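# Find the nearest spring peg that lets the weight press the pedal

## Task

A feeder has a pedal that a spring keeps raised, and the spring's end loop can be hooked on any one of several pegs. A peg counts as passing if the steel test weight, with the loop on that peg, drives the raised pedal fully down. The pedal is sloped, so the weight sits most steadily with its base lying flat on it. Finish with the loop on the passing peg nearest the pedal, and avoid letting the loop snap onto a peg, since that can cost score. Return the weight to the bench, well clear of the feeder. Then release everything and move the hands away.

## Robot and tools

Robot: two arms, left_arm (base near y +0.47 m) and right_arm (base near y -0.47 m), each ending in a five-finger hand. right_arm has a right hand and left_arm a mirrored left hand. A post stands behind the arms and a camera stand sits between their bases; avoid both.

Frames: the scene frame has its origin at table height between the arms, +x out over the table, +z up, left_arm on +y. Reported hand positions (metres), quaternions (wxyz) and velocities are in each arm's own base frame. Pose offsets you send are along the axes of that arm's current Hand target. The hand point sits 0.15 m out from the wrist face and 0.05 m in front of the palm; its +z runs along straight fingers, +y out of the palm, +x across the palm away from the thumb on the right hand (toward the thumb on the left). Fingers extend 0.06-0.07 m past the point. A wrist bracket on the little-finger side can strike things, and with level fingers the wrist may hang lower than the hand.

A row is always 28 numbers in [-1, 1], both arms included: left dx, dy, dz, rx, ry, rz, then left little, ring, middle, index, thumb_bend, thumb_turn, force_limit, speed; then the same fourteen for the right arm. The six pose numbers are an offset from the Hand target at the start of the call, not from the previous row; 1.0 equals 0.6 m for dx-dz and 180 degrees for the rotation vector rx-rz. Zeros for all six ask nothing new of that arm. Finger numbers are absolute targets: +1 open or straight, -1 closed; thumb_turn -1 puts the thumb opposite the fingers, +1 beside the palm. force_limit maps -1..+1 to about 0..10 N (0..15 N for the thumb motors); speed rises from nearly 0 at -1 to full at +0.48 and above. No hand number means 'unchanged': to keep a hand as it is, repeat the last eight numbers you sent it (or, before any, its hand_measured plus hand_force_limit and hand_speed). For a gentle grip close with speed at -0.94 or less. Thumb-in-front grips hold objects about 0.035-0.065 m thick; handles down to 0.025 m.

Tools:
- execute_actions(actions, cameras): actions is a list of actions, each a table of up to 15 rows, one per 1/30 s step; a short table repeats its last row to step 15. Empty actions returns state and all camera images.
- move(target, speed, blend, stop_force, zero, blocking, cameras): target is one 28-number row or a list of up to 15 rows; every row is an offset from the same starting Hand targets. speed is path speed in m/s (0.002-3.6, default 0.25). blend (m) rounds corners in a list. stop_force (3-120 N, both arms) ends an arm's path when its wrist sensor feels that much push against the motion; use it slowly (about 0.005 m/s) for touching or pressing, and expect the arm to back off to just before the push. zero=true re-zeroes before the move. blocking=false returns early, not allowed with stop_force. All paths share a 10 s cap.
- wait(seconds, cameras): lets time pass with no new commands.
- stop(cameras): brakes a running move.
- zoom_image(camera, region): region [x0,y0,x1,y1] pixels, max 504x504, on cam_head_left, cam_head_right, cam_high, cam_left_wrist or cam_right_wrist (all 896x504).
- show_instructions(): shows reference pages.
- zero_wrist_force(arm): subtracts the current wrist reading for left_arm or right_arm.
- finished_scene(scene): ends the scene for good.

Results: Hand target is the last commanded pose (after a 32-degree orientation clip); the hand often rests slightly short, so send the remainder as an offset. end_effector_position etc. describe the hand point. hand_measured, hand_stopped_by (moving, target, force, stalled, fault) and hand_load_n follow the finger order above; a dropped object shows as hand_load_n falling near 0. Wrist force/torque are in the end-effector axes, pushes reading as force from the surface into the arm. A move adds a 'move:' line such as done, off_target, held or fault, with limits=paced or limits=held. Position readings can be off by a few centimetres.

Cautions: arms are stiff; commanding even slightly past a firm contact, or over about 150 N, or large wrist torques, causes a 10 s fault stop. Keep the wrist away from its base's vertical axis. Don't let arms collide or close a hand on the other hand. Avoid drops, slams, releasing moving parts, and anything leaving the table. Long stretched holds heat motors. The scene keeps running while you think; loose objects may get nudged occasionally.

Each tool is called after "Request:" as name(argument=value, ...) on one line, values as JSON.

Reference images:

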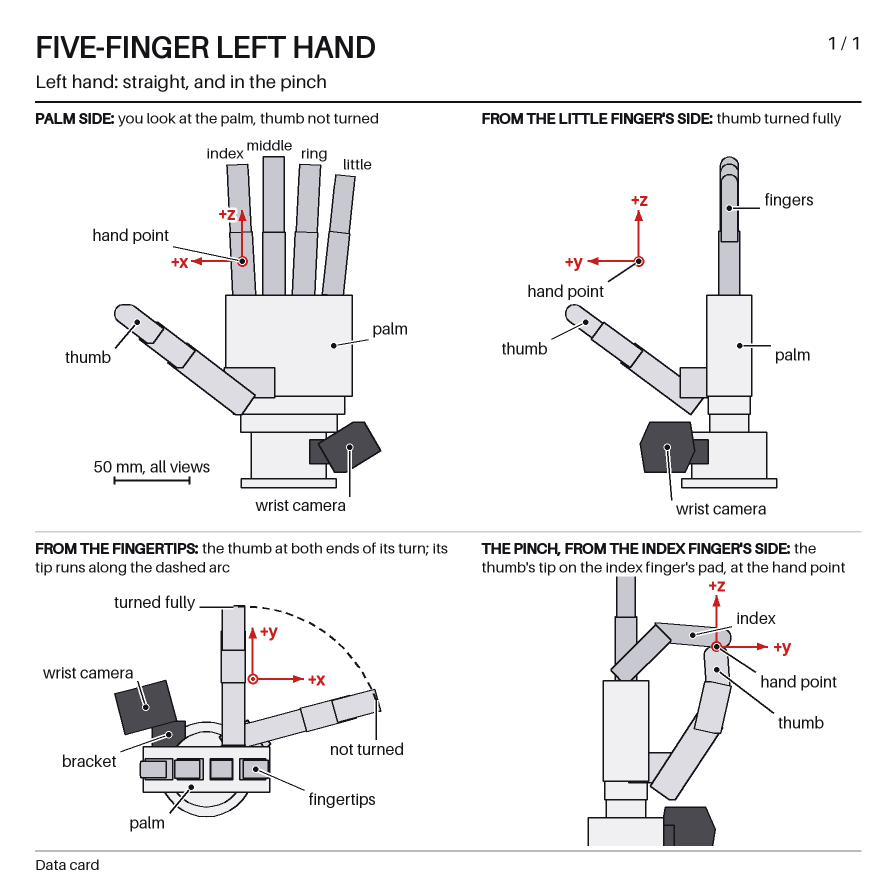

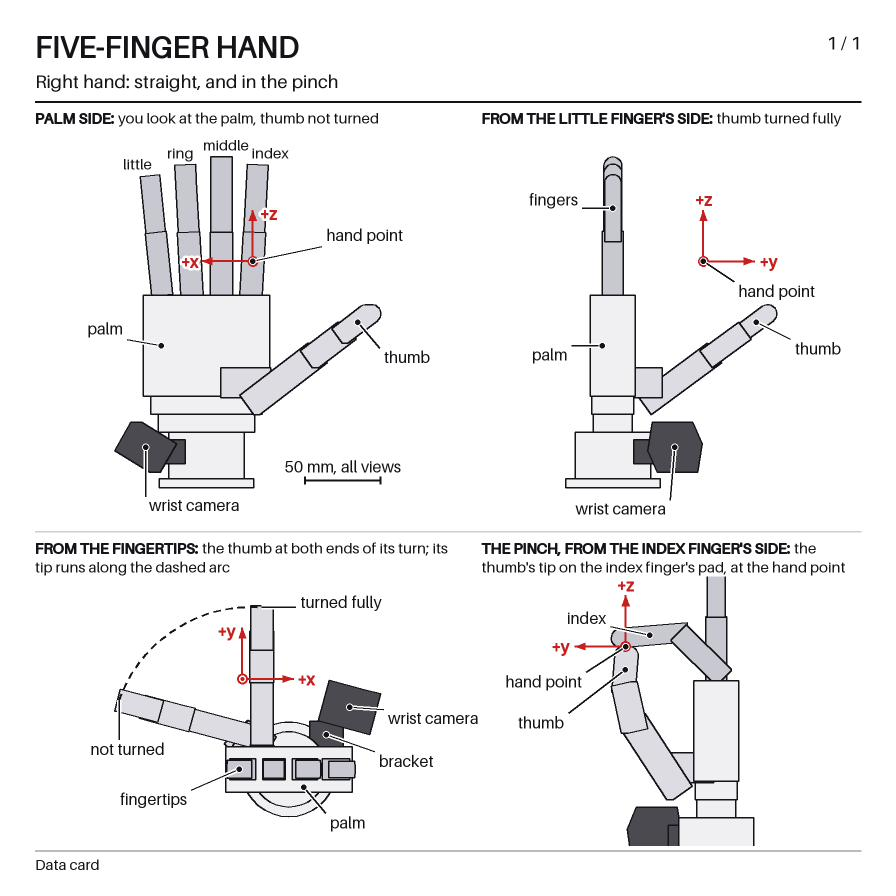

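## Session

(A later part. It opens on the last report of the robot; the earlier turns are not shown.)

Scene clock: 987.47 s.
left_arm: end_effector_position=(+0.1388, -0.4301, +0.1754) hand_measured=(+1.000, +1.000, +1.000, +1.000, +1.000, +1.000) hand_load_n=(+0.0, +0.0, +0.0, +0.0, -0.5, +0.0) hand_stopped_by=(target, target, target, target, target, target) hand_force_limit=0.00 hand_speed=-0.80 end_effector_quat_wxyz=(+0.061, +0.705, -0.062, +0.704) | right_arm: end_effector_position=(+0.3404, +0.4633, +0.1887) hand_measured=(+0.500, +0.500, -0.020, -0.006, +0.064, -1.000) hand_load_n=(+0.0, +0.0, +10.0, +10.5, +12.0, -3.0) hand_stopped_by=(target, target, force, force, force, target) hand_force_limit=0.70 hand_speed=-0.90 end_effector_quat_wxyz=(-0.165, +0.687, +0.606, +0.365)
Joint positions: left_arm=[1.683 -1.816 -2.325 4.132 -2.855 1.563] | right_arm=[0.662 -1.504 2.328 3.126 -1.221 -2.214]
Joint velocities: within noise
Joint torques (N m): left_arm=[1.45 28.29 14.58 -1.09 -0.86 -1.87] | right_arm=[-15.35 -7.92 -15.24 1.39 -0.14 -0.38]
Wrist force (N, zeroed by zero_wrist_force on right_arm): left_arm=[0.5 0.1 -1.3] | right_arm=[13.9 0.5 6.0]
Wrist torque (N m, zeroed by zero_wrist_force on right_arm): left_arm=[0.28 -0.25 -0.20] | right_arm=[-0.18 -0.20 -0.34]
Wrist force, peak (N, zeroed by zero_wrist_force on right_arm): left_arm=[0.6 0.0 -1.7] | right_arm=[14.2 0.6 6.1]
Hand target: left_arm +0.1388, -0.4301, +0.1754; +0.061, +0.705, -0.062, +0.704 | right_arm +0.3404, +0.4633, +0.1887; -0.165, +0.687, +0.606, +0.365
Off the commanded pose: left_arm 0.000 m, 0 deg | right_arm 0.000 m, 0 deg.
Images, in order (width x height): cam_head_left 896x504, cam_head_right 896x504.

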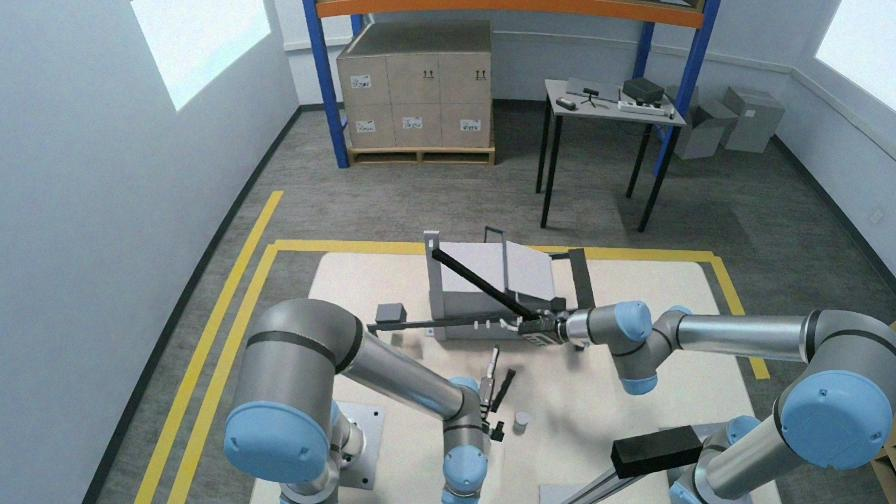

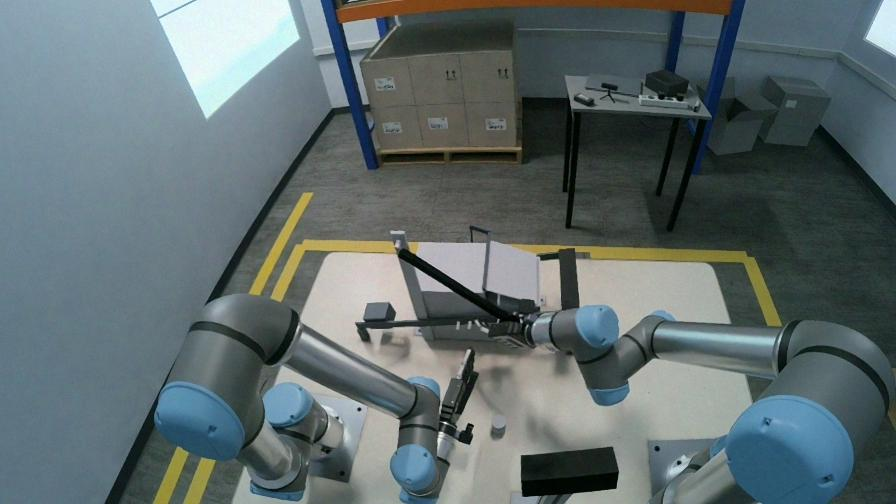

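Request:
execute_actions(actions=[], cameras=["cam_left_wrist"])

Request:
zoom_image(camera="cam_left_wrist", region=[240, 0, 440, 220])

Request:
move(target=[[0,0,0,0,0,0,1,1,1,1,1,1,0,-0.8,-0.0083,0,0,0,0,0,0.5,0.5,-0.45,-0.45,-0.5,-1,0.7,-0.9]], speed=0.01, cameras=["cam_left_wrist"])

Request:
zoom_image(camera="cam_left_wrist", region=[240, 0, 440, 220])

Request:
zoom_image(camera="cam_left_wrist", region=[365, 75, 415, 125])

Scene clock: 994.30 s.
left_arm: end_effector_position=(+0.1388, -0.4301, +0.1754) hand_measured=(+1.000, +1.000, +1.000, +1.000, +1.000, +1.000) hand_load_n=(+0.0, +0.0, +0.0, +0.0, +0.0, +0.0) hand_stopped_by=(target, target, target, target, target, target) hand_force_limit=0.00 hand_speed=-0.80 end_effector_quat_wxyz=(+0.061, +0.705, -0.062, +0.704) | right_arm: end_effector_position=(+0.3404, +0.4633, +0.1887) hand_measured=(+0.500, +0.500, -0.020, -0.006, +0.064, -1.000) hand_load_n=(+0.0, +0.0, +10.0, +10.5, +12.5, -3.0) hand_stopped_by=(target, target, force, force, force, target) hand_force_limit=0.70 hand_speed=-0.90 end_effector_quat_wxyz=(-0.165, +0.687, +0.606, +0.365)
Joint positions: left_arm=[1.683 -1.816 -2.325 4.132 -2.855 1.563] | right_arm=[0.662 -1.504 2.328 3.126 -1.221 -2.214]
Joint velocities: within noise
Joint torques (N m): left_arm=[-1.03 29.52 13.34 -1.06 -0.52 -2.15] | right_arm=[-15.15 -6.85 -15.26 1.61 -0.39 -0.6]
Wrist force (N, zeroed by zero_wrist_force on right_arm): left_arm=[0.1 0.2 -1.2] | right_arm=[14.3 0.6 6.2]
Wrist torque (N m, zeroed by zero_wrist_force on right_arm): left_arm=[0.29 -0.20 -0.23] | right_arm=[-0.19 -0.25 -0.32]
Wrist force, peak (N, zeroed by zero_wrist_force on right_arm): left_arm=[0.5 -0.2 -1.7] | right_arm=[14.3 0.6 6.2]
Hand target: left_arm +0.1388, -0.4301, +0.1754; +0.061, +0.705, -0.062, +0.704 | right_arm +0.3404, +0.4633, +0.1887; -0.165, +0.687, +0.606, +0.365
Off the commanded pose: left_arm 0.000 m, 0 deg | right_arm 0.000 m, 0 deg.
Images, in order (width x height): cam_left_wrist 896x504.

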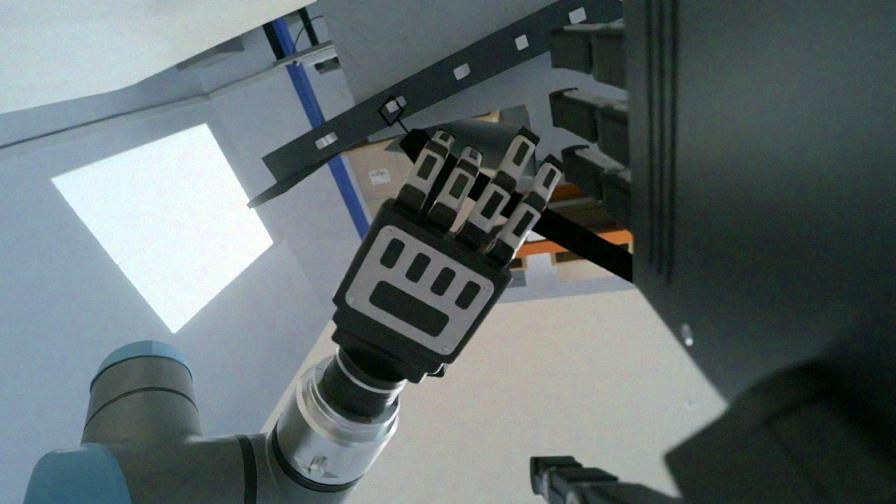

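Scaled by 2.291.

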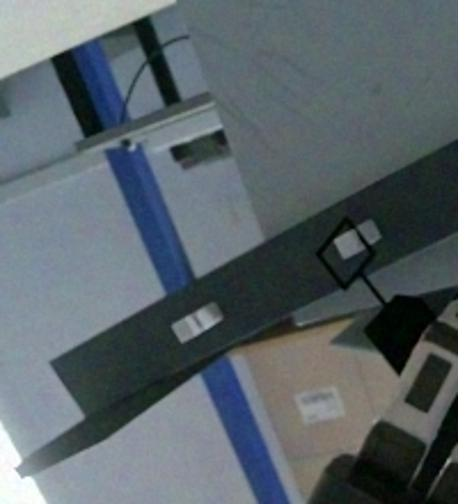

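Scene clock: 995.03 s.
left_arm: end_effector_position=(+0.1388, -0.4301, +0.1754) hand_measured=(+1.000, +1.000, +1.000, +1.000, +1.000, +1.000) hand_load_n=(+0.0, +0.0, +0.0, +0.0, +0.0, +0.0) hand_stopped_by=(target, target, target, target, target, target) hand_force_limit=0.00 hand_speed=-0.80 end_effector_quat_wxyz=(+0.061, +0.705, -0.062, +0.704) | right_arm: end_effector_position=(+0.3404, +0.4596, +0.1851) hand_measured=(+0.500, +0.500, -0.020, -0.006, +0.064, -1.000) hand_load_n=(+0.0, +0.0, +10.0, +12.5, +12.5, -2.0) hand_stopped_by=(target, target, force, force, force, target) hand_force_limit=0.70 hand_speed=-0.90 end_effector_quat_wxyz=(-0.165, +0.687, +0.606, +0.365)
Joint positions: left_arm=[1.683 -1.816 -2.325 4.132 -2.855 1.563] | right_arm=[0.654 -1.503 2.34 3.115 -1.216 -2.22]
Joint torques (N m): left_arm=[-2 29.97 13.03 -1.13 -0.56 -2.01] | right_arm=[-4 -8.9 -11.08 1.37 -1.69 0.27]
Wrist force (N, zeroed by zero_wrist_force on right_arm): left_arm=[0.6 -0.3 -1.6] | right_arm=[16.0 -1.6 7.4]
Wrist torque (N m, zeroed by zero_wrist_force on right_arm): left_arm=[0.24 -0.28 -0.18] | right_arm=[-0.42 -0.30 -0.17]
Wrist force, peak (N, zeroed by zero_wrist_force on right_arm): left_arm=[0.8 -0.2 -1.6] | right_arm=[16.2 -1.4 7.4]
Hand target: left_arm +0.1388, -0.4301, +0.1754; +0.061, +0.705, -0.062, +0.704 | right_arm +0.3404, +0.4597, +0.1852; -0.165, +0.687, +0.606, +0.365
Off the commanded pose: left_arm 0.000 m, 0 deg | right_arm 0.000 m, 0 deg.
move: done

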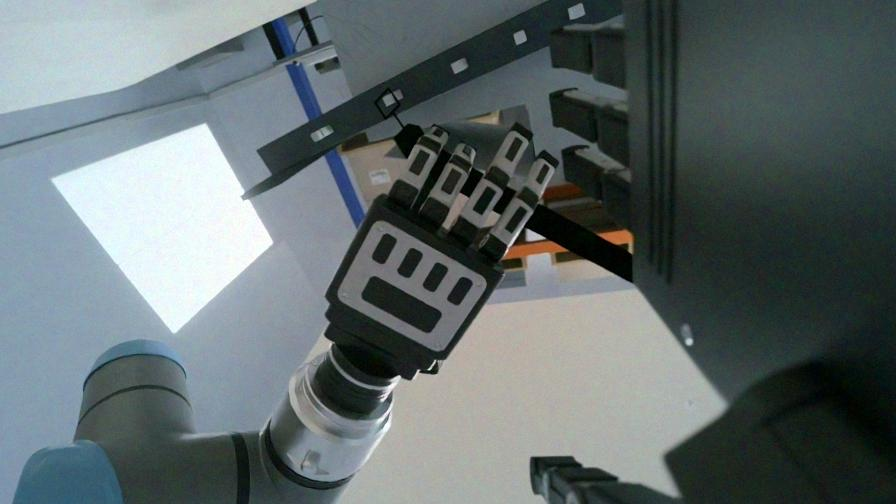

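Scaled by 2.291.

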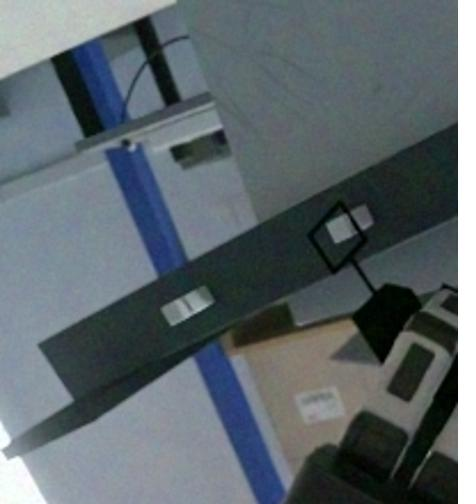

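Scaled by 10.080.

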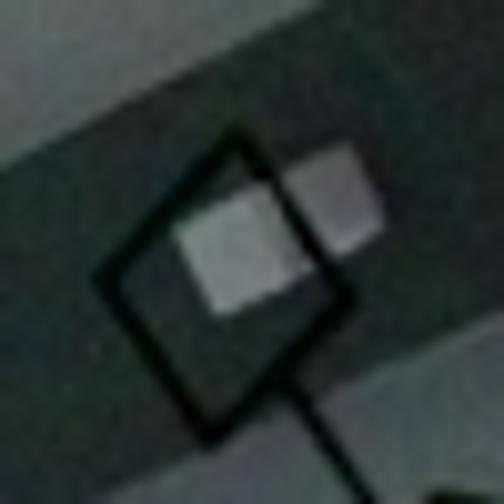

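Request:
move(target=[[0,0,0,0,0,0,1,1,1,1,1,1,0,-0.8,0.01,0.0095,0.003,0,0,0,0.5,0.5,-0.45,-0.45,-0.5,-1,0.7,-0.9],[0,0,0,0,0,0,1,1,1,1,1,1,0,-0.8,0.018,0.019,0.006,0,0,0,0.5,0.5,-0.45,-0.45,-0.5,-1,0.7,-0.9]], speed=0.015, blend=[0.003,0], cameras=["cam_left_wrist"])

Request:
zoom_image(camera="cam_left_wrist", region=[240, 0, 440, 220])

Scene clock: 1011.77 s.
left_arm: end_effector_position=(+0.1388, -0.4301, +0.1754) hand_measured=(+1.000, +1.000, +1.000, +1.000, +1.000, +1.000) hand_load_n=(+0.0, +0.0, +0.0, +0.0, +0.0, +0.0) hand_stopped_by=(target, target, target, target, target, target) hand_force_limit=0.00 hand_speed=-0.80 end_effector_quat_wxyz=(+0.061, +0.705, -0.062, +0.704) | right_arm: end_effector_position=(+0.3524, +0.4675, +0.1927) hand_measured=(+0.500, +0.500, -0.020, -0.006, +0.064, -1.000) hand_load_n=(+0.0, +0.5, +9.5, +9.5, +12.0, -3.5) hand_stopped_by=(target, target, force, force, force, target) hand_force_limit=0.70 hand_speed=-0.90 end_effector_quat_wxyz=(-0.165, +0.687, +0.606, +0.365)
Joint positions: left_arm=[1.683 -1.816 -2.325 4.132 -2.855 1.563] | right_arm=[0.651 -1.491 2.298 3.146 -1.214 -2.223]
Joint torques (N m): left_arm=[-6.77 29.32 8.74 -1.07 -0.48 -1.98] | right_arm=[-11.17 -20.4 -5.19 -1.93 -0.72 -1.13]
Wrist force (N, zeroed by zero_wrist_force on right_arm): left_arm=[0.5 -0.1 -1.4] | right_arm=[9.5 -4.1 4.1]
Wrist torque (N m, zeroed by zero_wrist_force on right_arm): left_arm=[0.25 -0.26 -0.19] | right_arm=[-0.50 -0.02 -0.23]
Wrist force, peak (N, zeroed by zero_wrist_force on right_arm): left_arm=[0.4 -0.1 -1.9] | right_arm=[16.2 -1.5 7.3]
Hand target: left_arm +0.1388, -0.4301, +0.1754; +0.061, +0.705, -0.062, +0.704 | right_arm +0.3523, +0.4674, +0.1927; -0.165, +0.687, +0.606, +0.365
Off the commanded pose: left_arm 0.000 m, 0 deg | right_arm 0.000 m, 0 deg.
move: done

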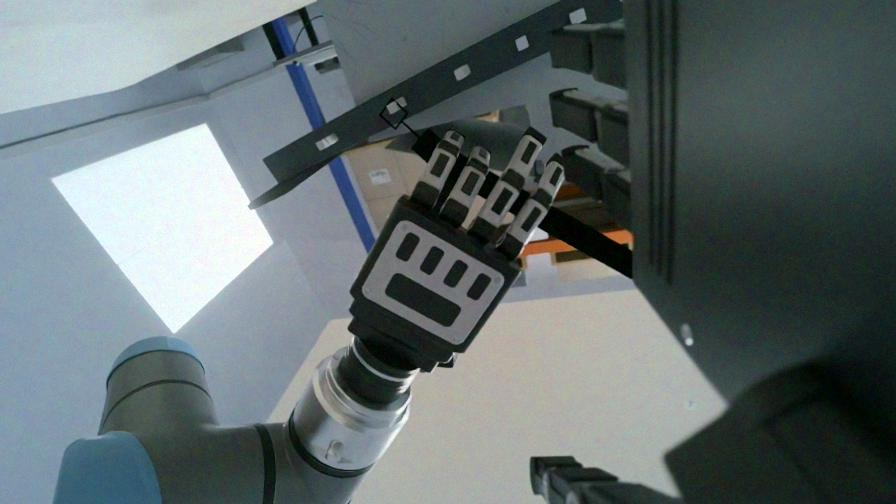

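Scaled by 2.291.

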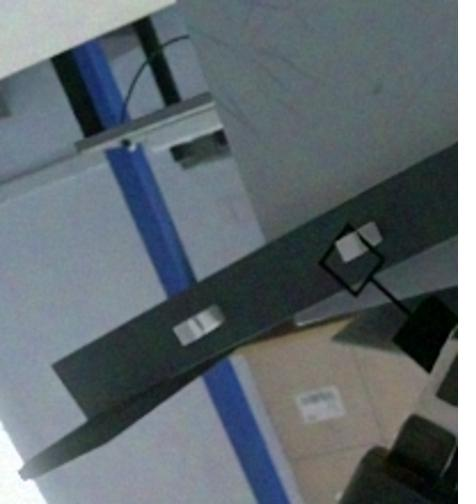

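Request:
move(target=[[0,0,0,0,0,0,1,1,1,1,1,1,0,-0.8,0.004,0,0,0,0,0,0.5,0.5,-0.45,-0.45,-0.5,-1,0.7,-0.9]], speed=0.015, cameras=["cam_left_wrist"])

Request:
zoom_image(camera="cam_left_wrist", region=[240, 0, 440, 220])

Request:
zoom_image(camera="cam_left_wrist", region=[365, 75, 415, 125])

Scene clock: 1015.07 s.
left_arm: end_effector_position=(+0.1388, -0.4301, +0.1754) hand_measured=(+1.000, +1.000, +1.000, +1.000, +1.000, +1.000) hand_load_n=(+0.0, +0.0, +0.0, +0.0, -0.5, +0.0) hand_stopped_by=(target, target, target, target, target, target) hand_force_limit=0.00 hand_speed=-0.80 end_effector_quat_wxyz=(+0.061, +0.705, -0.062, +0.704) | right_arm: end_effector_position=(+0.3522, +0.4692, +0.1945) hand_measured=(+0.500, +0.500, -0.020, -0.006, +0.064, -1.000) hand_load_n=(+0.0, +0.0, +10.0, +9.5, +12.0, -3.0) hand_stopped_by=(target, target, force, force, force, target) hand_force_limit=0.70 hand_speed=-0.90 end_effector_quat_wxyz=(-0.165, +0.687, +0.606, +0.365)
Joint positions: left_arm=[1.683 -1.816 -2.325 4.132 -2.855 1.563] | right_arm=[0.655 -1.491 2.292 3.151 -1.217 -2.22]
Joint torques (N m): left_arm=[-9.56 29.18 9.37 -1.18 -0.33 -1.95] | right_arm=[-13.21 -29.72 -6.9 -2.78 0.54 -1.19]
Wrist force (N, zeroed by zero_wrist_force on right_arm): left_arm=[0.5 0.1 -1.6] | right_arm=[4.6 -3.3 4.7]
Wrist torque (N m, zeroed by zero_wrist_force on right_arm): left_arm=[0.29 -0.27 -0.20] | right_arm=[-0.43 0.08 -0.40]
Wrist force, peak (N, zeroed by zero_wrist_force on right_arm): left_arm=[0.7 -0.2 -1.8] | right_arm=[10.9 -3.9 3.9]
Hand target: left_arm +0.1388, -0.4301, +0.1754; +0.061, +0.705, -0.062, +0.704 | right_arm +0.3523, +0.4691, +0.1944; -0.165, +0.687, +0.606, +0.365
Off the commanded pose: left_arm 0.000 m, 0 deg | right_arm 0.000 m, 0 deg.
move: done

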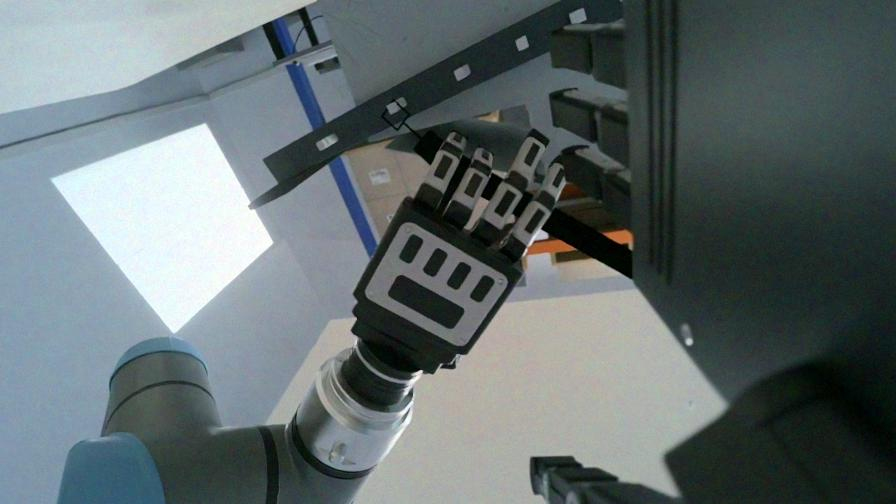

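Scaled by 2.291.

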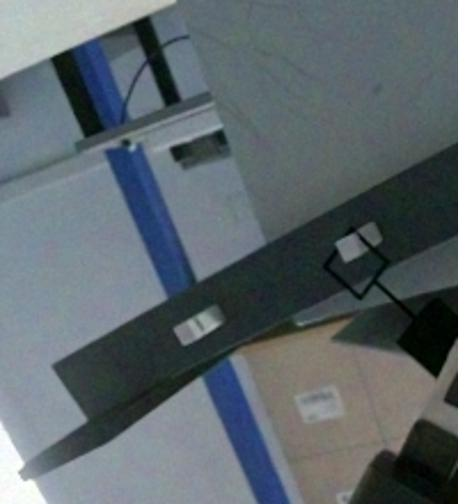

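Scaled by 10.080.

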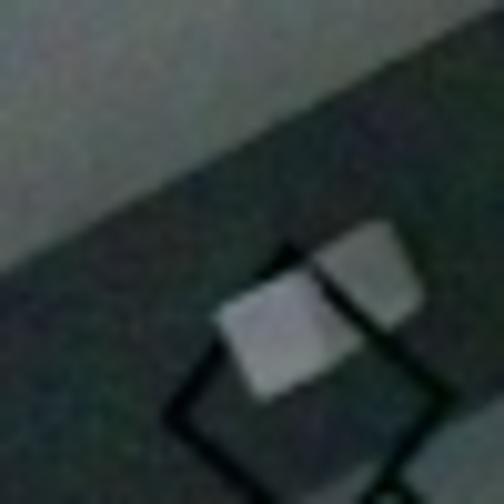

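Request:
move(target=[[0.217,-0.482,-0.049,0,-0.5,0,1,1,1,1,1,1,0,-0.8,0,0,0,0,0,0,0.5,0.5,-0.45,-0.45,-0.5,-1,0.7,-0.9]], speed=0.2, cameras=["cam_left_wrist","cam_high"])

Scene clock: 1036.23 s.
left_arm: end_effector_position=(+0.1603, -0.1403, +0.3058) hand_measured=(+1.000, +1.000, +1.000, +1.000, +1.000, +1.000) hand_load_n=(+0.0, +0.0, +0.0, +0.0, +0.0, +0.0) hand_stopped_by=(target, target, target, target, target, target) hand_force_limit=0.00 hand_speed=-0.80 end_effector_quat_wxyz=(+0.000, +0.996, -0.087, -0.001) | right_arm: end_effector_position=(+0.3523, +0.4691, +0.1944) hand_measured=(+0.500, +0.500, -0.020, -0.006, +0.064, -1.000) hand_load_n=(+0.0, +0.0, +10.0, +9.5, +12.0, -3.0) hand_stopped_by=(target, target, force, force, force, target) hand_force_limit=0.70 hand_speed=-0.90 end_effector_quat_wxyz=(-0.165, +0.687, +0.606, +0.365)
Joint positions: left_arm=[3.632 -1.072 -2.018 1.518 -1.572 2.235] | right_arm=[0.655 -1.491 2.292 3.151 -1.217 -2.22]
Joint torques (N m): left_arm=[-10.51 -11.33 21.31 -1.95 -0.24 -1.74] | right_arm=[-14.76 -30.44 -6.15 -0.41 -1.77 -1.35]
Wrist force (N, zeroed by zero_wrist_force on right_arm): left_arm=[1.0 -0.2 0.8] | right_arm=[5.9 -3.7 4.5]
Wrist torque (N m, zeroed by zero_wrist_force on right_arm): left_arm=[-0.07 -0.21 -0.01] | right_arm=[-0.47 -0.01 -0.38]
Wrist force, peak (N, zeroed by zero_wrist_force on right_arm): left_arm=[0.7 0.0 -1.9] | right_arm=[6.0 -3.8 4.8]
Hand target: left_arm +0.1603, -0.1403, +0.3058; +0.000, +0.996, -0.087, -0.001 | right_arm +0.3523, +0.4691, +0.1944; -0.165, +0.687, +0.606, +0.365
Off the commanded pose: left_arm 0.000 m, 0 deg | right_arm 0.000 m, 0 deg.
move: done
Images, in order (width x height): cam_high 896x504, cam_left_wrist 896x504.

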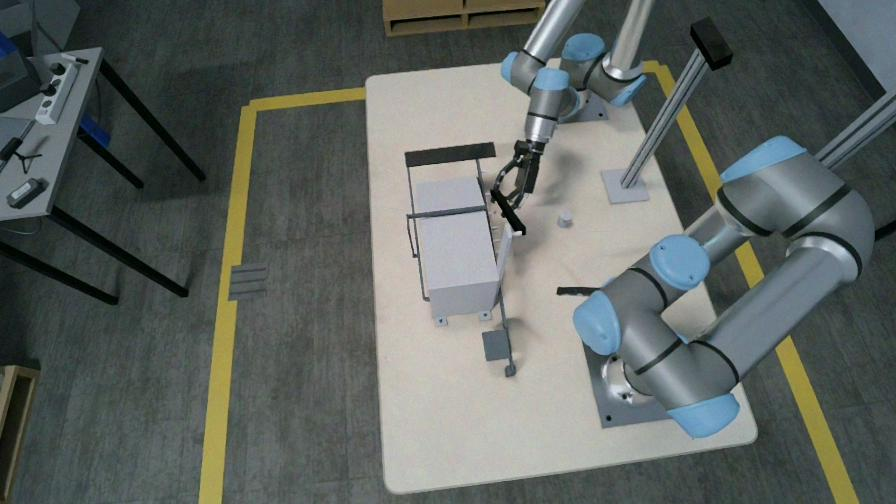

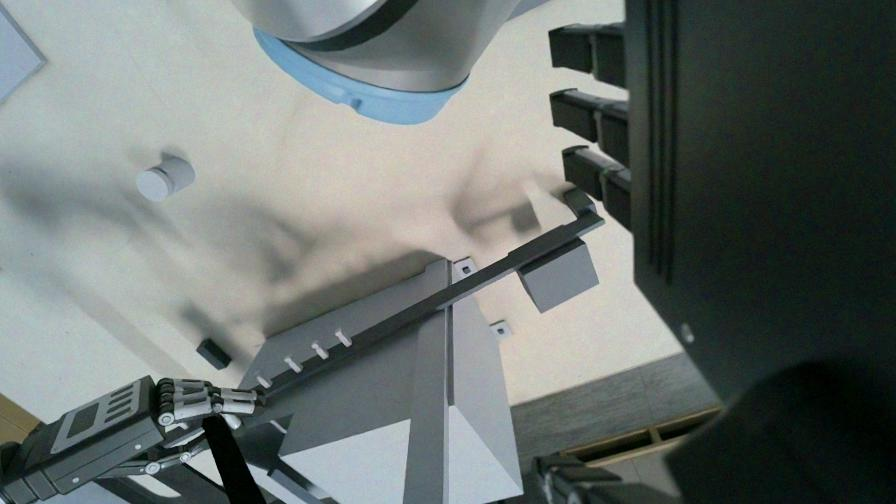

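Request:
move(target=[[0.313,-0.031,0,0,0,0,1,1,1,1,1,1,0,-0.8,0,0,0,0,0,0,0.5,0.5,-0.45,-0.45,-0.5,-1,0.7,-0.9],[0.313,-0.031,0.112,0,0,0,1,1,1,1,1,1,0,-0.8,0,0,0,0,0,0,0.5,0.5,-0.45,-0.45,-0.5,-1,0.7,-0.9]], speed=0.2, blend=[0.03,0], cameras=["cam_left_wrist","cam_high","cam_head_left"])

Scene clock: 1048.60 s.
left_arm: end_effector_position=(+0.3483, -0.1545, +0.2382) hand_measured=(+1.000, +1.000, +1.000, +1.000, +1.000, +1.000) hand_load_n=(+0.0, +0.0, +0.0, +0.0, +0.0, +0.0) hand_stopped_by=(target, target, target, target, target, target) hand_force_limit=0.00 hand_speed=-0.80 end_effector_quat_wxyz=(+0.000, +0.996, -0.087, -0.001) | right_arm: end_effector_position=(+0.3523, +0.4691, +0.1944) hand_measured=(+0.500, +0.500, -0.020, -0.006, +0.064, -1.000) hand_load_n=(+0.0, +0.0, +10.0, +9.0, +12.0, -3.0) hand_stopped_by=(target, target, force, force, force, target) hand_force_limit=0.70 hand_speed=-0.90 end_effector_quat_wxyz=(-0.165, +0.687, +0.606, +0.365)
Joint positions: left_arm=[3.276 -1.651 -1.743 1.821 -1.572 1.879] | right_arm=[0.655 -1.491 2.292 3.151 -1.217 -2.22]
Joint torques (N m): left_arm=[13.47 25.35 13.83 -0.52 1.61 2.54] | right_arm=[-15.12 -29.74 -5.29 -0.66 -1.76 -1.21]
Wrist force (N, zeroed by zero_wrist_force on right_arm): left_arm=[1.0 -0.2 1.0] | right_arm=[5.9 -3.7 4.6]
Wrist torque (N m, zeroed by zero_wrist_force on right_arm): left_arm=[-0.06 -0.20 -0.02] | right_arm=[-0.48 -0.02 -0.38]
Wrist force, peak (N, zeroed by zero_wrist_force on right_arm): left_arm=[0.9 -0.3 2.7] | right_arm=[6.0 -3.8 4.8]
Hand target: left_arm +0.3483, -0.1545, +0.2382; +0.000, +0.996, -0.087, -0.001 | right_arm +0.3523, +0.4691, +0.1944; -0.165, +0.687, +0.606, +0.365
Off the commanded pose: left_arm 0.000 m, 0 deg | right_arm 0.000 m, 0 deg.
move: done
Images, in order (width x height): cam_head_left 896x504, cam_high 896x504, cam_left_wrist 896x504.

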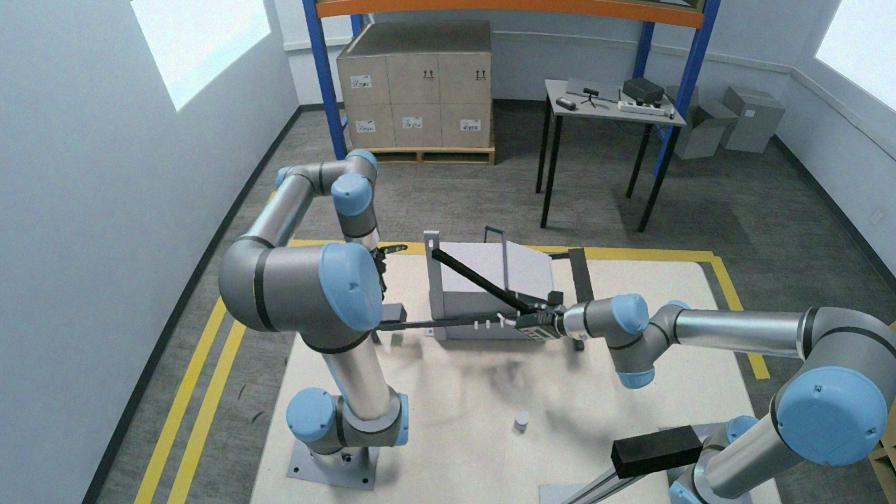

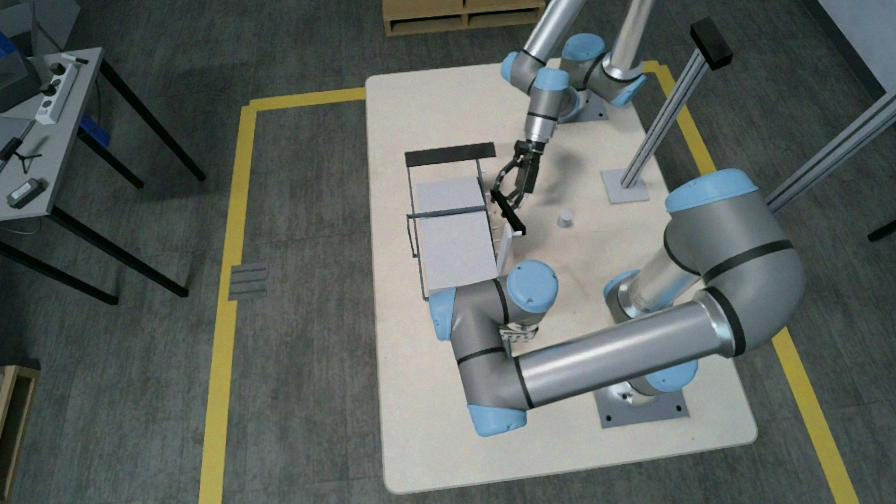

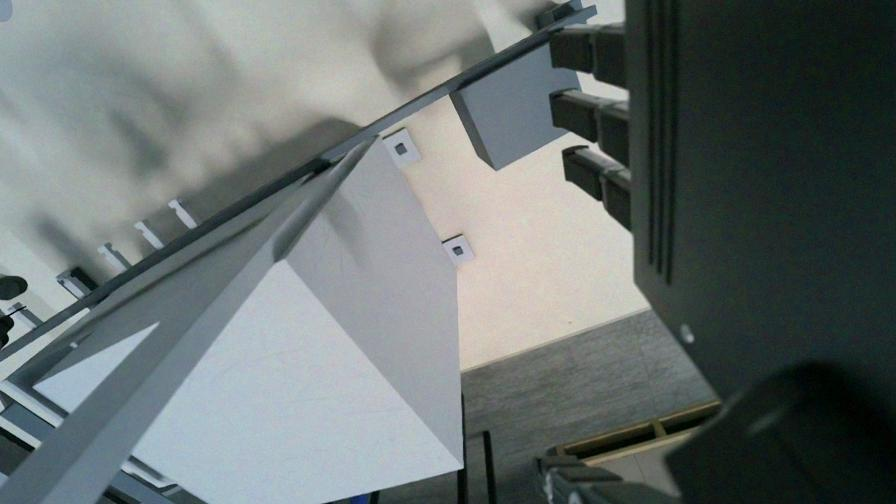

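Request:
move(target=[[0.011,0.015,0.067,0,0,0,1,1,1,1,1,1,0,-0.8,0,0,0,0,0,0,0.5,0.5,-0.45,-0.45,-0.5,-1,0.7,-0.9]], speed=0.1)

Request:
move(target=[[0,0,0.1,0,0,0,1,1,1,1,1,1,0,-0.8,0,0,0,0,0,0,0.5,0.5,-0.45,-0.45,-0.5,-1,0.7,-0.9]], speed=0.01, stop_force=8, cameras=["cam_left_wrist"])

Scene clock: 1059.03 s.
left_arm: end_effector_position=(+0.3531, -0.1645, +0.1980) hand_measured=(+1.000, +1.000, +1.000, +1.000, +1.000, +1.000) hand_load_n=(+0.0, +0.0, +0.0, +0.0, +0.0, +0.0) hand_stopped_by=(target, target, target, target, target, target) hand_force_limit=0.00 hand_speed=-0.80 end_effector_quat_wxyz=(+0.000, +0.996, -0.087, -0.001) | right_arm: end_effector_position=(+0.3523, +0.4691, +0.1944) hand_measured=(+0.500, +0.500, -0.020, -0.006, +0.064, -1.000) hand_load_n=(+0.0, +0.0, +10.0, +9.5, +12.0, -3.0) hand_stopped_by=(target, target, force, force, force, target) hand_force_limit=0.70 hand_speed=-0.90 end_effector_quat_wxyz=(-0.165, +0.687, +0.606, +0.365)
Joint positions: left_arm=[3.243 -1.698 -1.798 1.923 -1.572 1.846] | right_arm=[0.655 -1.491 2.292 3.151 -1.217 -2.22]
Joint torques (N m): left_arm=[14.18 26.19 21.58 -2.06 0.98 2.4] | right_arm=[-14.35 -28.89 -6.95 -0.47 -1.72 -1.23]
Wrist force (N, zeroed by zero_wrist_force on right_arm): left_arm=[0.9 -0.5 0.7] | right_arm=[5.8 -3.7 4.7]
Wrist torque (N m, zeroed by zero_wrist_force on right_arm): left_arm=[-0.11 -0.18 -0.07] | right_arm=[-0.49 -0.02 -0.38]
Wrist force, peak (N, zeroed by zero_wrist_force on right_arm): left_arm=[1.1 -0.1 1.8] | right_arm=[6.1 -3.6 4.9]
Hand target: left_arm +0.3532, -0.1644, +0.1980; +0.000, +0.996, -0.087, -0.001 | right_arm +0.3523, +0.4691, +0.1944; -0.165, +0.687, +0.606, +0.365
Off the commanded pose: left_arm 0.000 m, 0 deg | right_arm 0.000 m, 0 deg.
move: done

Scene clock: 1062.57 s.
left_arm: end_effector_position=(+0.3531, -0.1644, +0.1724) hand_measured=(+1.000, +1.000, +1.000, +1.000, +1.000, +1.000) hand_load_n=(+0.0, +0.0, +0.0, +0.0, +0.0, +0.0) hand_stopped_by=(target, target, target, target, target, target) hand_force_limit=0.00 hand_speed=-0.80 end_effector_quat_wxyz=(+0.000, +0.996, -0.087, -0.001) | right_arm: end_effector_position=(+0.3523, +0.4691, +0.1944) hand_measured=(+0.500, +0.500, -0.020, -0.006, +0.064, -1.000) hand_load_n=(+0.0, +0.0, +10.0, +9.0, +11.5, -3.0) hand_stopped_by=(target, target, force, force, force, target) hand_force_limit=0.70 hand_speed=-0.90 end_effector_quat_wxyz=(-0.165, +0.687, +0.606, +0.365)
Joint positions: left_arm=[3.243 -1.721 -1.841 1.989 -1.572 1.847] | right_arm=[0.655 -1.491 2.292 3.151 -1.217 -2.22]
Joint torques (N m): left_arm=[11.15 29.17 22.78 -3.61 -0.2 2.36] | right_arm=[-14.67 -30.77 -6.74 -0.68 -1.62 -1.28]
Wrist force (N, zeroed by zero_wrist_force on right_arm): left_arm=[-0.1 -0.3 -6.7] | right_arm=[5.5 -3.7 4.6]
Wrist torque (N m, zeroed by zero_wrist_force on right_arm): left_arm=[0.42 -0.27 -0.16] | right_arm=[-0.48 0.04 -0.40]
Wrist force, peak (N, zeroed by zero_wrist_force on right_arm): left_arm=[1.8 -1.1 -14.5] | right_arm=[6.5 -3.6 4.7]
Hand target: left_arm +0.3531, -0.1644, +0.1724; +0.000, +0.996, -0.087, -0.001 (not the last commanded pose) | right_arm +0.3523, +0.4691, +0.1944; -0.165, +0.687, +0.606, +0.365
Off the commanded pose: left_arm 0.034 m, 0 deg | right_arm 0.000 m, 0 deg.
move: contact (left_arm)

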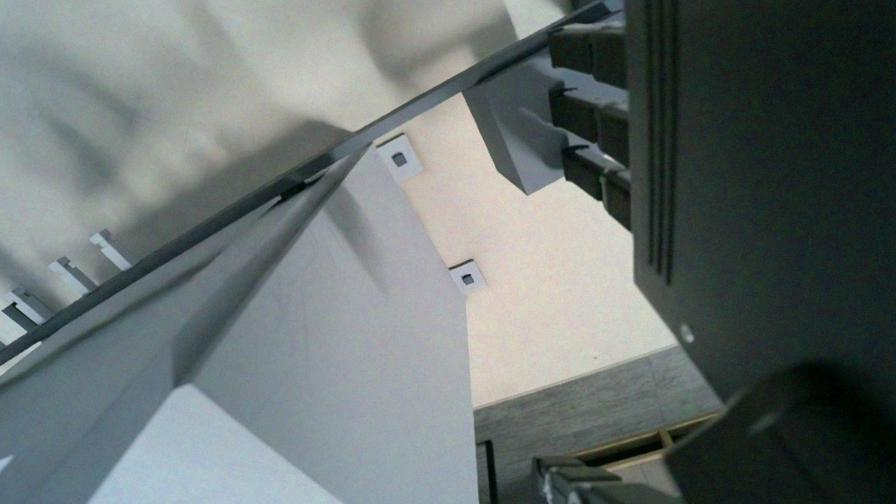

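Request:
move(target=[[0,0,0,0,0,0,1,1,1,1,1,1,0,-0.8,-0.0067,0,0,0,0,0,0.5,0.5,-0.45,-0.45,-0.5,-1,0.7,-0.9]], speed=0.01)

Request:
move(target=[[0,0,0,0,0,0,1,1,1,1,1,1,0,-0.8,-0.005,0,0,0,0,0,0.5,0.5,-0.45,-0.45,-0.5,-1,0.7,-0.9]], speed=0.01, cameras=["cam_right_wrist","cam_high"])

Request:
zoom_image(camera="cam_high", region=[480, 175, 520, 215])

Scene clock: 1067.20 s.
left_arm: end_effector_position=(+0.3531, -0.1644, +0.1724) hand_measured=(+1.000, +1.000, +1.000, +1.000, +1.000, +1.000) hand_load_n=(+0.0, +0.0, -0.5, +0.0, +0.0, +0.0) hand_stopped_by=(target, target, target, target, target, target) hand_force_limit=0.00 hand_speed=-0.80 end_effector_quat_wxyz=(+0.000, +0.996, -0.087, -0.001) | right_arm: end_effector_position=(+0.3523, +0.4662, +0.1916) hand_measured=(+0.500, +0.500, -0.020, -0.006, +0.064, -1.000) hand_load_n=(+0.0, +0.0, +10.0, +10.0, +12.0, -3.0) hand_stopped_by=(target, target, force, force, force, target) hand_force_limit=0.70 hand_speed=-0.90 end_effector_quat_wxyz=(-0.165, +0.687, +0.606, +0.365)
Joint positions: left_arm=[3.243 -1.721 -1.841 1.989 -1.572 1.847] | right_arm=[0.648 -1.491 2.302 3.143 -1.212 -2.225]
Joint torques (N m): left_arm=[1.01 28.09 23.13 -3.59 -0.1 2.14] | right_arm=[-6.84 -8.48 -13.75 0.41 -1.55 -0.12]
Wrist force (N, zeroed by zero_wrist_force on right_arm): left_arm=[0.2 -0.5 -7.4] | right_arm=[12.6 -4.3 4.8]
Wrist torque (N m, zeroed by zero_wrist_force on right_arm): left_arm=[0.43 -0.33 -0.13] | right_arm=[-0.54 -0.29 -0.14]
Wrist force, peak (N, zeroed by zero_wrist_force on right_arm): left_arm=[0.1 -0.8 -7.7] | right_arm=[12.8 -4.3 4.7]
Hand target: left_arm +0.3531, -0.1644, +0.1724; +0.000, +0.996, -0.087, -0.001 | right_arm +0.3523, +0.4663, +0.1916; -0.165, +0.687, +0.606, +0.365
Off the commanded pose: left_arm 0.000 m, 0 deg | right_arm 0.000 m, 0 deg.
move: done

Scene clock: 1067.73 s.
left_arm: end_effector_position=(+0.3531, -0.1644, +0.1724) hand_measured=(+1.000, +1.000, +1.000, +1.000, +1.000, +1.000) hand_load_n=(+0.0, +0.0, +0.0, +0.0, +0.0, +0.0) hand_stopped_by=(target, target, target, target, target, target) hand_force_limit=0.00 hand_speed=-0.80 end_effector_quat_wxyz=(+0.000, +0.996, -0.087, -0.001) | right_arm: end_effector_position=(+0.3523, +0.4641, +0.1894) hand_measured=(+0.500, +0.500, -0.020, -0.006, +0.064, -1.000) hand_load_n=(+0.0, +0.0, +10.0, +10.5, +12.0, -2.5) hand_stopped_by=(target, target, force, force, force, target) hand_force_limit=0.70 hand_speed=-0.90 end_effector_quat_wxyz=(-0.165, +0.687, +0.606, +0.365)
Joint positions: left_arm=[3.243 -1.721 -1.841 1.989 -1.572 1.847] | right_arm=[0.644 -1.49 2.309 3.136 -1.209 -2.228]
Joint torques (N m): left_arm=[1.24 28.92 23.74 -3.25 -0.22 2.27] | right_arm=[-5.85 -8.41 -14.72 0.47 -1.62 -0.39]
Wrist force (N, zeroed by zero_wrist_force on right_arm): left_arm=[0.4 -0.7 -7.5] | right_arm=[13.4 -4.7 5.3]
Wrist torque (N m, zeroed by zero_wrist_force on right_arm): left_arm=[0.40 -0.36 -0.12] | right_arm=[-0.56 -0.30 -0.13]
Wrist force, peak (N, zeroed by zero_wrist_force on right_arm): left_arm=[-0.1 -0.4 -7.6] | right_arm=[13.4 -4.7 5.4]
Hand target: left_arm +0.3531, -0.1644, +0.1724; +0.000, +0.996, -0.087, -0.001 | right_arm +0.3523, +0.4641, +0.1895; -0.165, +0.687, +0.606, +0.365
Off the commanded pose: left_arm 0.000 m, 0 deg | right_arm 0.000 m, 0 deg.
move: done
Images, in order (width x height): cam_high 896x504, cam_right_wrist 896x504.

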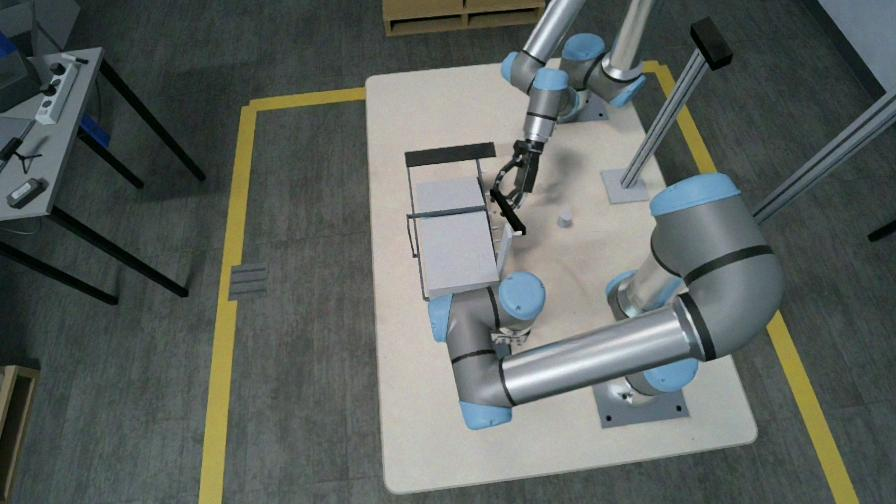

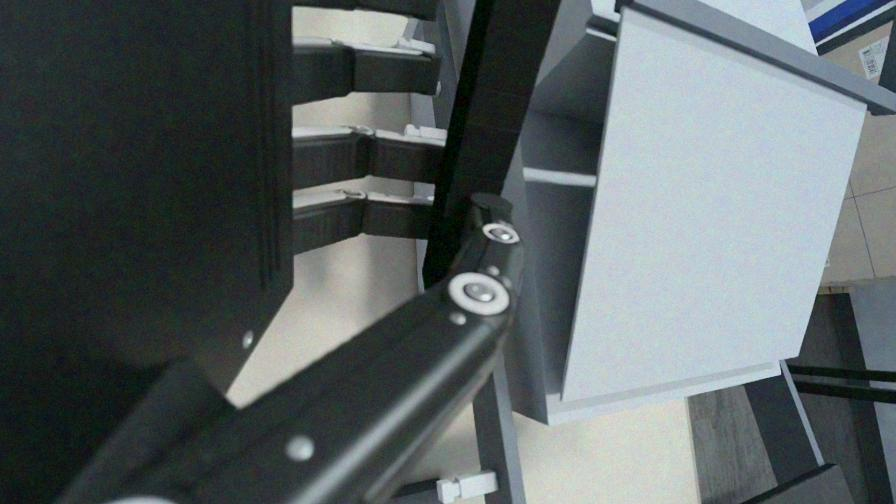

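Scaled by 12.600.

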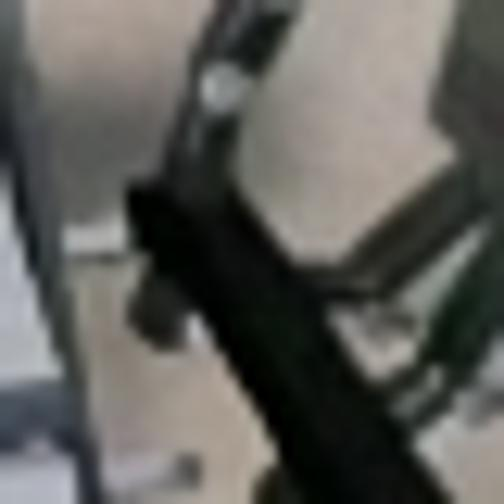

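Request:
move(target=[[0,0,0,0,0,0,1,1,1,1,1,1,0,-0.8,0,-0.0095,-0.003,0,0,0,0.5,0.5,-0.45,-0.45,-0.5,-1,0.7,-0.9]], speed=0.015)

Request:
move(target=[[0,0,0,0,0,0,1,1,1,1,1,1,0,-0.8,0,-0.0095,-0.003,0,0,0,0.5,0.5,-0.45,-0.45,-0.5,-1,0.7,-0.9]], speed=0.015, cameras=["cam_high"])

Request:
zoom_image(camera="cam_high", region=[480, 175, 520, 215])

Scene clock: 1072.07 s.
left_arm: end_effector_position=(+0.3531, -0.1644, +0.1724) hand_measured=(+1.000, +1.000, +1.000, +1.000, +1.000, +1.000) hand_load_n=(+0.0, -0.5, +0.0, +0.0, +0.0, +0.0) hand_stopped_by=(target, target, target, target, target, target) hand_force_limit=0.00 hand_speed=-0.80 end_effector_quat_wxyz=(+0.000, +0.996, -0.087, -0.001) | right_arm: end_effector_position=(+0.3462, +0.4641, +0.1895) hand_measured=(+0.500, +0.500, -0.020, -0.006, +0.064, -1.000) hand_load_n=(+0.0, +0.0, +10.0, +10.5, +12.0, -2.5) hand_stopped_by=(target, target, force, force, force, target) hand_force_limit=0.70 hand_speed=-0.90 end_effector_quat_wxyz=(-0.165, +0.687, +0.606, +0.365)
Joint positions: left_arm=[3.243 -1.721 -1.841 1.989 -1.572 1.847] | right_arm=[0.654 -1.497 2.318 3.132 -1.216 -2.22]
Joint torques (N m): left_arm=[-8.71 24.9 19.38 -2.35 0.07 1.64] | right_arm=[-4.55 -17.5 -14.19 -0.65 -1.05 1.18]
Wrist force (N, zeroed by zero_wrist_force on right_arm): left_arm=[0.2 -0.3 -6.9] | right_arm=[10.1 -1.2 6.6]
Wrist torque (N m, zeroed by zero_wrist_force on right_arm): left_arm=[0.42 -0.28 -0.15] | right_arm=[-0.33 -0.12 -0.35]
Wrist force, peak (N, zeroed by zero_wrist_force on right_arm): left_arm=[0.2 -1.0 -7.7] | right_arm=[13.8 -4.6 5.4]
Hand target: left_arm +0.3531, -0.1644, +0.1724; +0.000, +0.996, -0.087, -0.001 | right_arm +0.3463, +0.4641, +0.1895; -0.165, +0.687, +0.606, +0.365
Off the commanded pose: left_arm 0.000 m, 0 deg | right_arm 0.000 m, 0 deg.
move: done

Scene clock: 1072.70 s.
left_arm: end_effector_position=(+0.3531, -0.1644, +0.1724) hand_measured=(+1.000, +1.000, +1.000, +1.000, +1.000, +1.000) hand_load_n=(+0.0, +0.0, -0.5, +0.0, +0.0, +0.0) hand_stopped_by=(target, target, target, target, target, target) hand_force_limit=0.00 hand_speed=-0.80 end_effector_quat_wxyz=(+0.000, +0.996, -0.087, -0.001) | right_arm: end_effector_position=(+0.3402, +0.4641, +0.1895) hand_measured=(+0.500, +0.500, -0.020, -0.006, +0.064, -1.000) hand_load_n=(+0.0, +0.0, +10.0, +11.0, +12.5, -2.5) hand_stopped_by=(target, target, force, force, force, target) hand_force_limit=0.70 hand_speed=-0.90 end_effector_quat_wxyz=(-0.165, +0.687, +0.606, +0.365)
Joint positions: left_arm=[3.243 -1.721 -1.841 1.989 -1.572 1.847] | right_arm=[0.664 -1.504 2.326 3.128 -1.223 -2.213]
Joint torques (N m): left_arm=[-9.15 25.24 19.73 -1.96 -0.18 1.82] | right_arm=[-4.64 -16.74 -13.46 -0.91 -0.93 1.21]
Wrist force (N, zeroed by zero_wrist_force on right_arm): left_arm=[0.6 -0.3 -7.1] | right_arm=[11.1 1.1 7.1]
Wrist torque (N m, zeroed by zero_wrist_force on right_arm): left_arm=[0.44 -0.34 -0.13] | right_arm=[-0.19 -0.19 -0.34]
Wrist force, peak (N, zeroed by zero_wrist_force on right_arm): left_arm=[0.4 -0.5 -7.1] | right_arm=[11.0 1.0 7.3]
Hand target: left_arm +0.3531, -0.1644, +0.1724; +0.000, +0.996, -0.087, -0.001 | right_arm +0.3404, +0.4641, +0.1895; -0.165, +0.687, +0.606, +0.365
Off the commanded pose: left_arm 0.000 m, 0 deg | right_arm 0.000 m, 0 deg.
move: done

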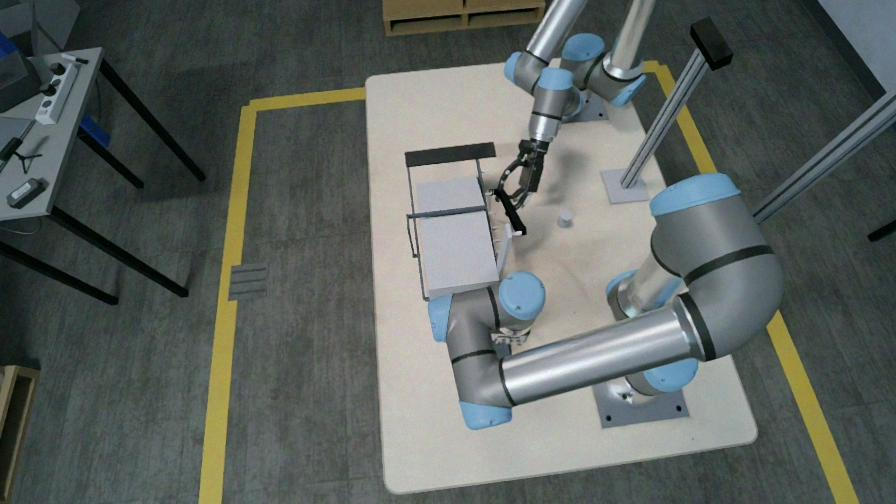

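Scaled by 12.600.

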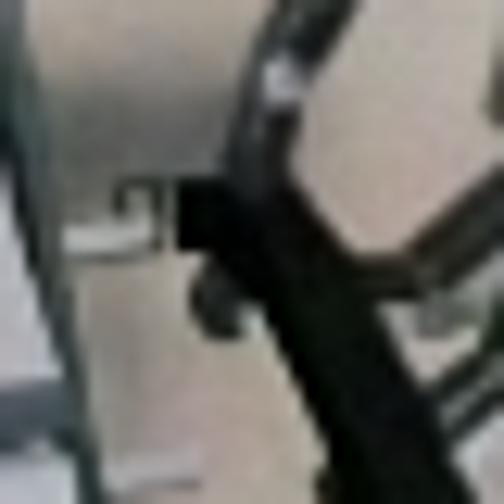

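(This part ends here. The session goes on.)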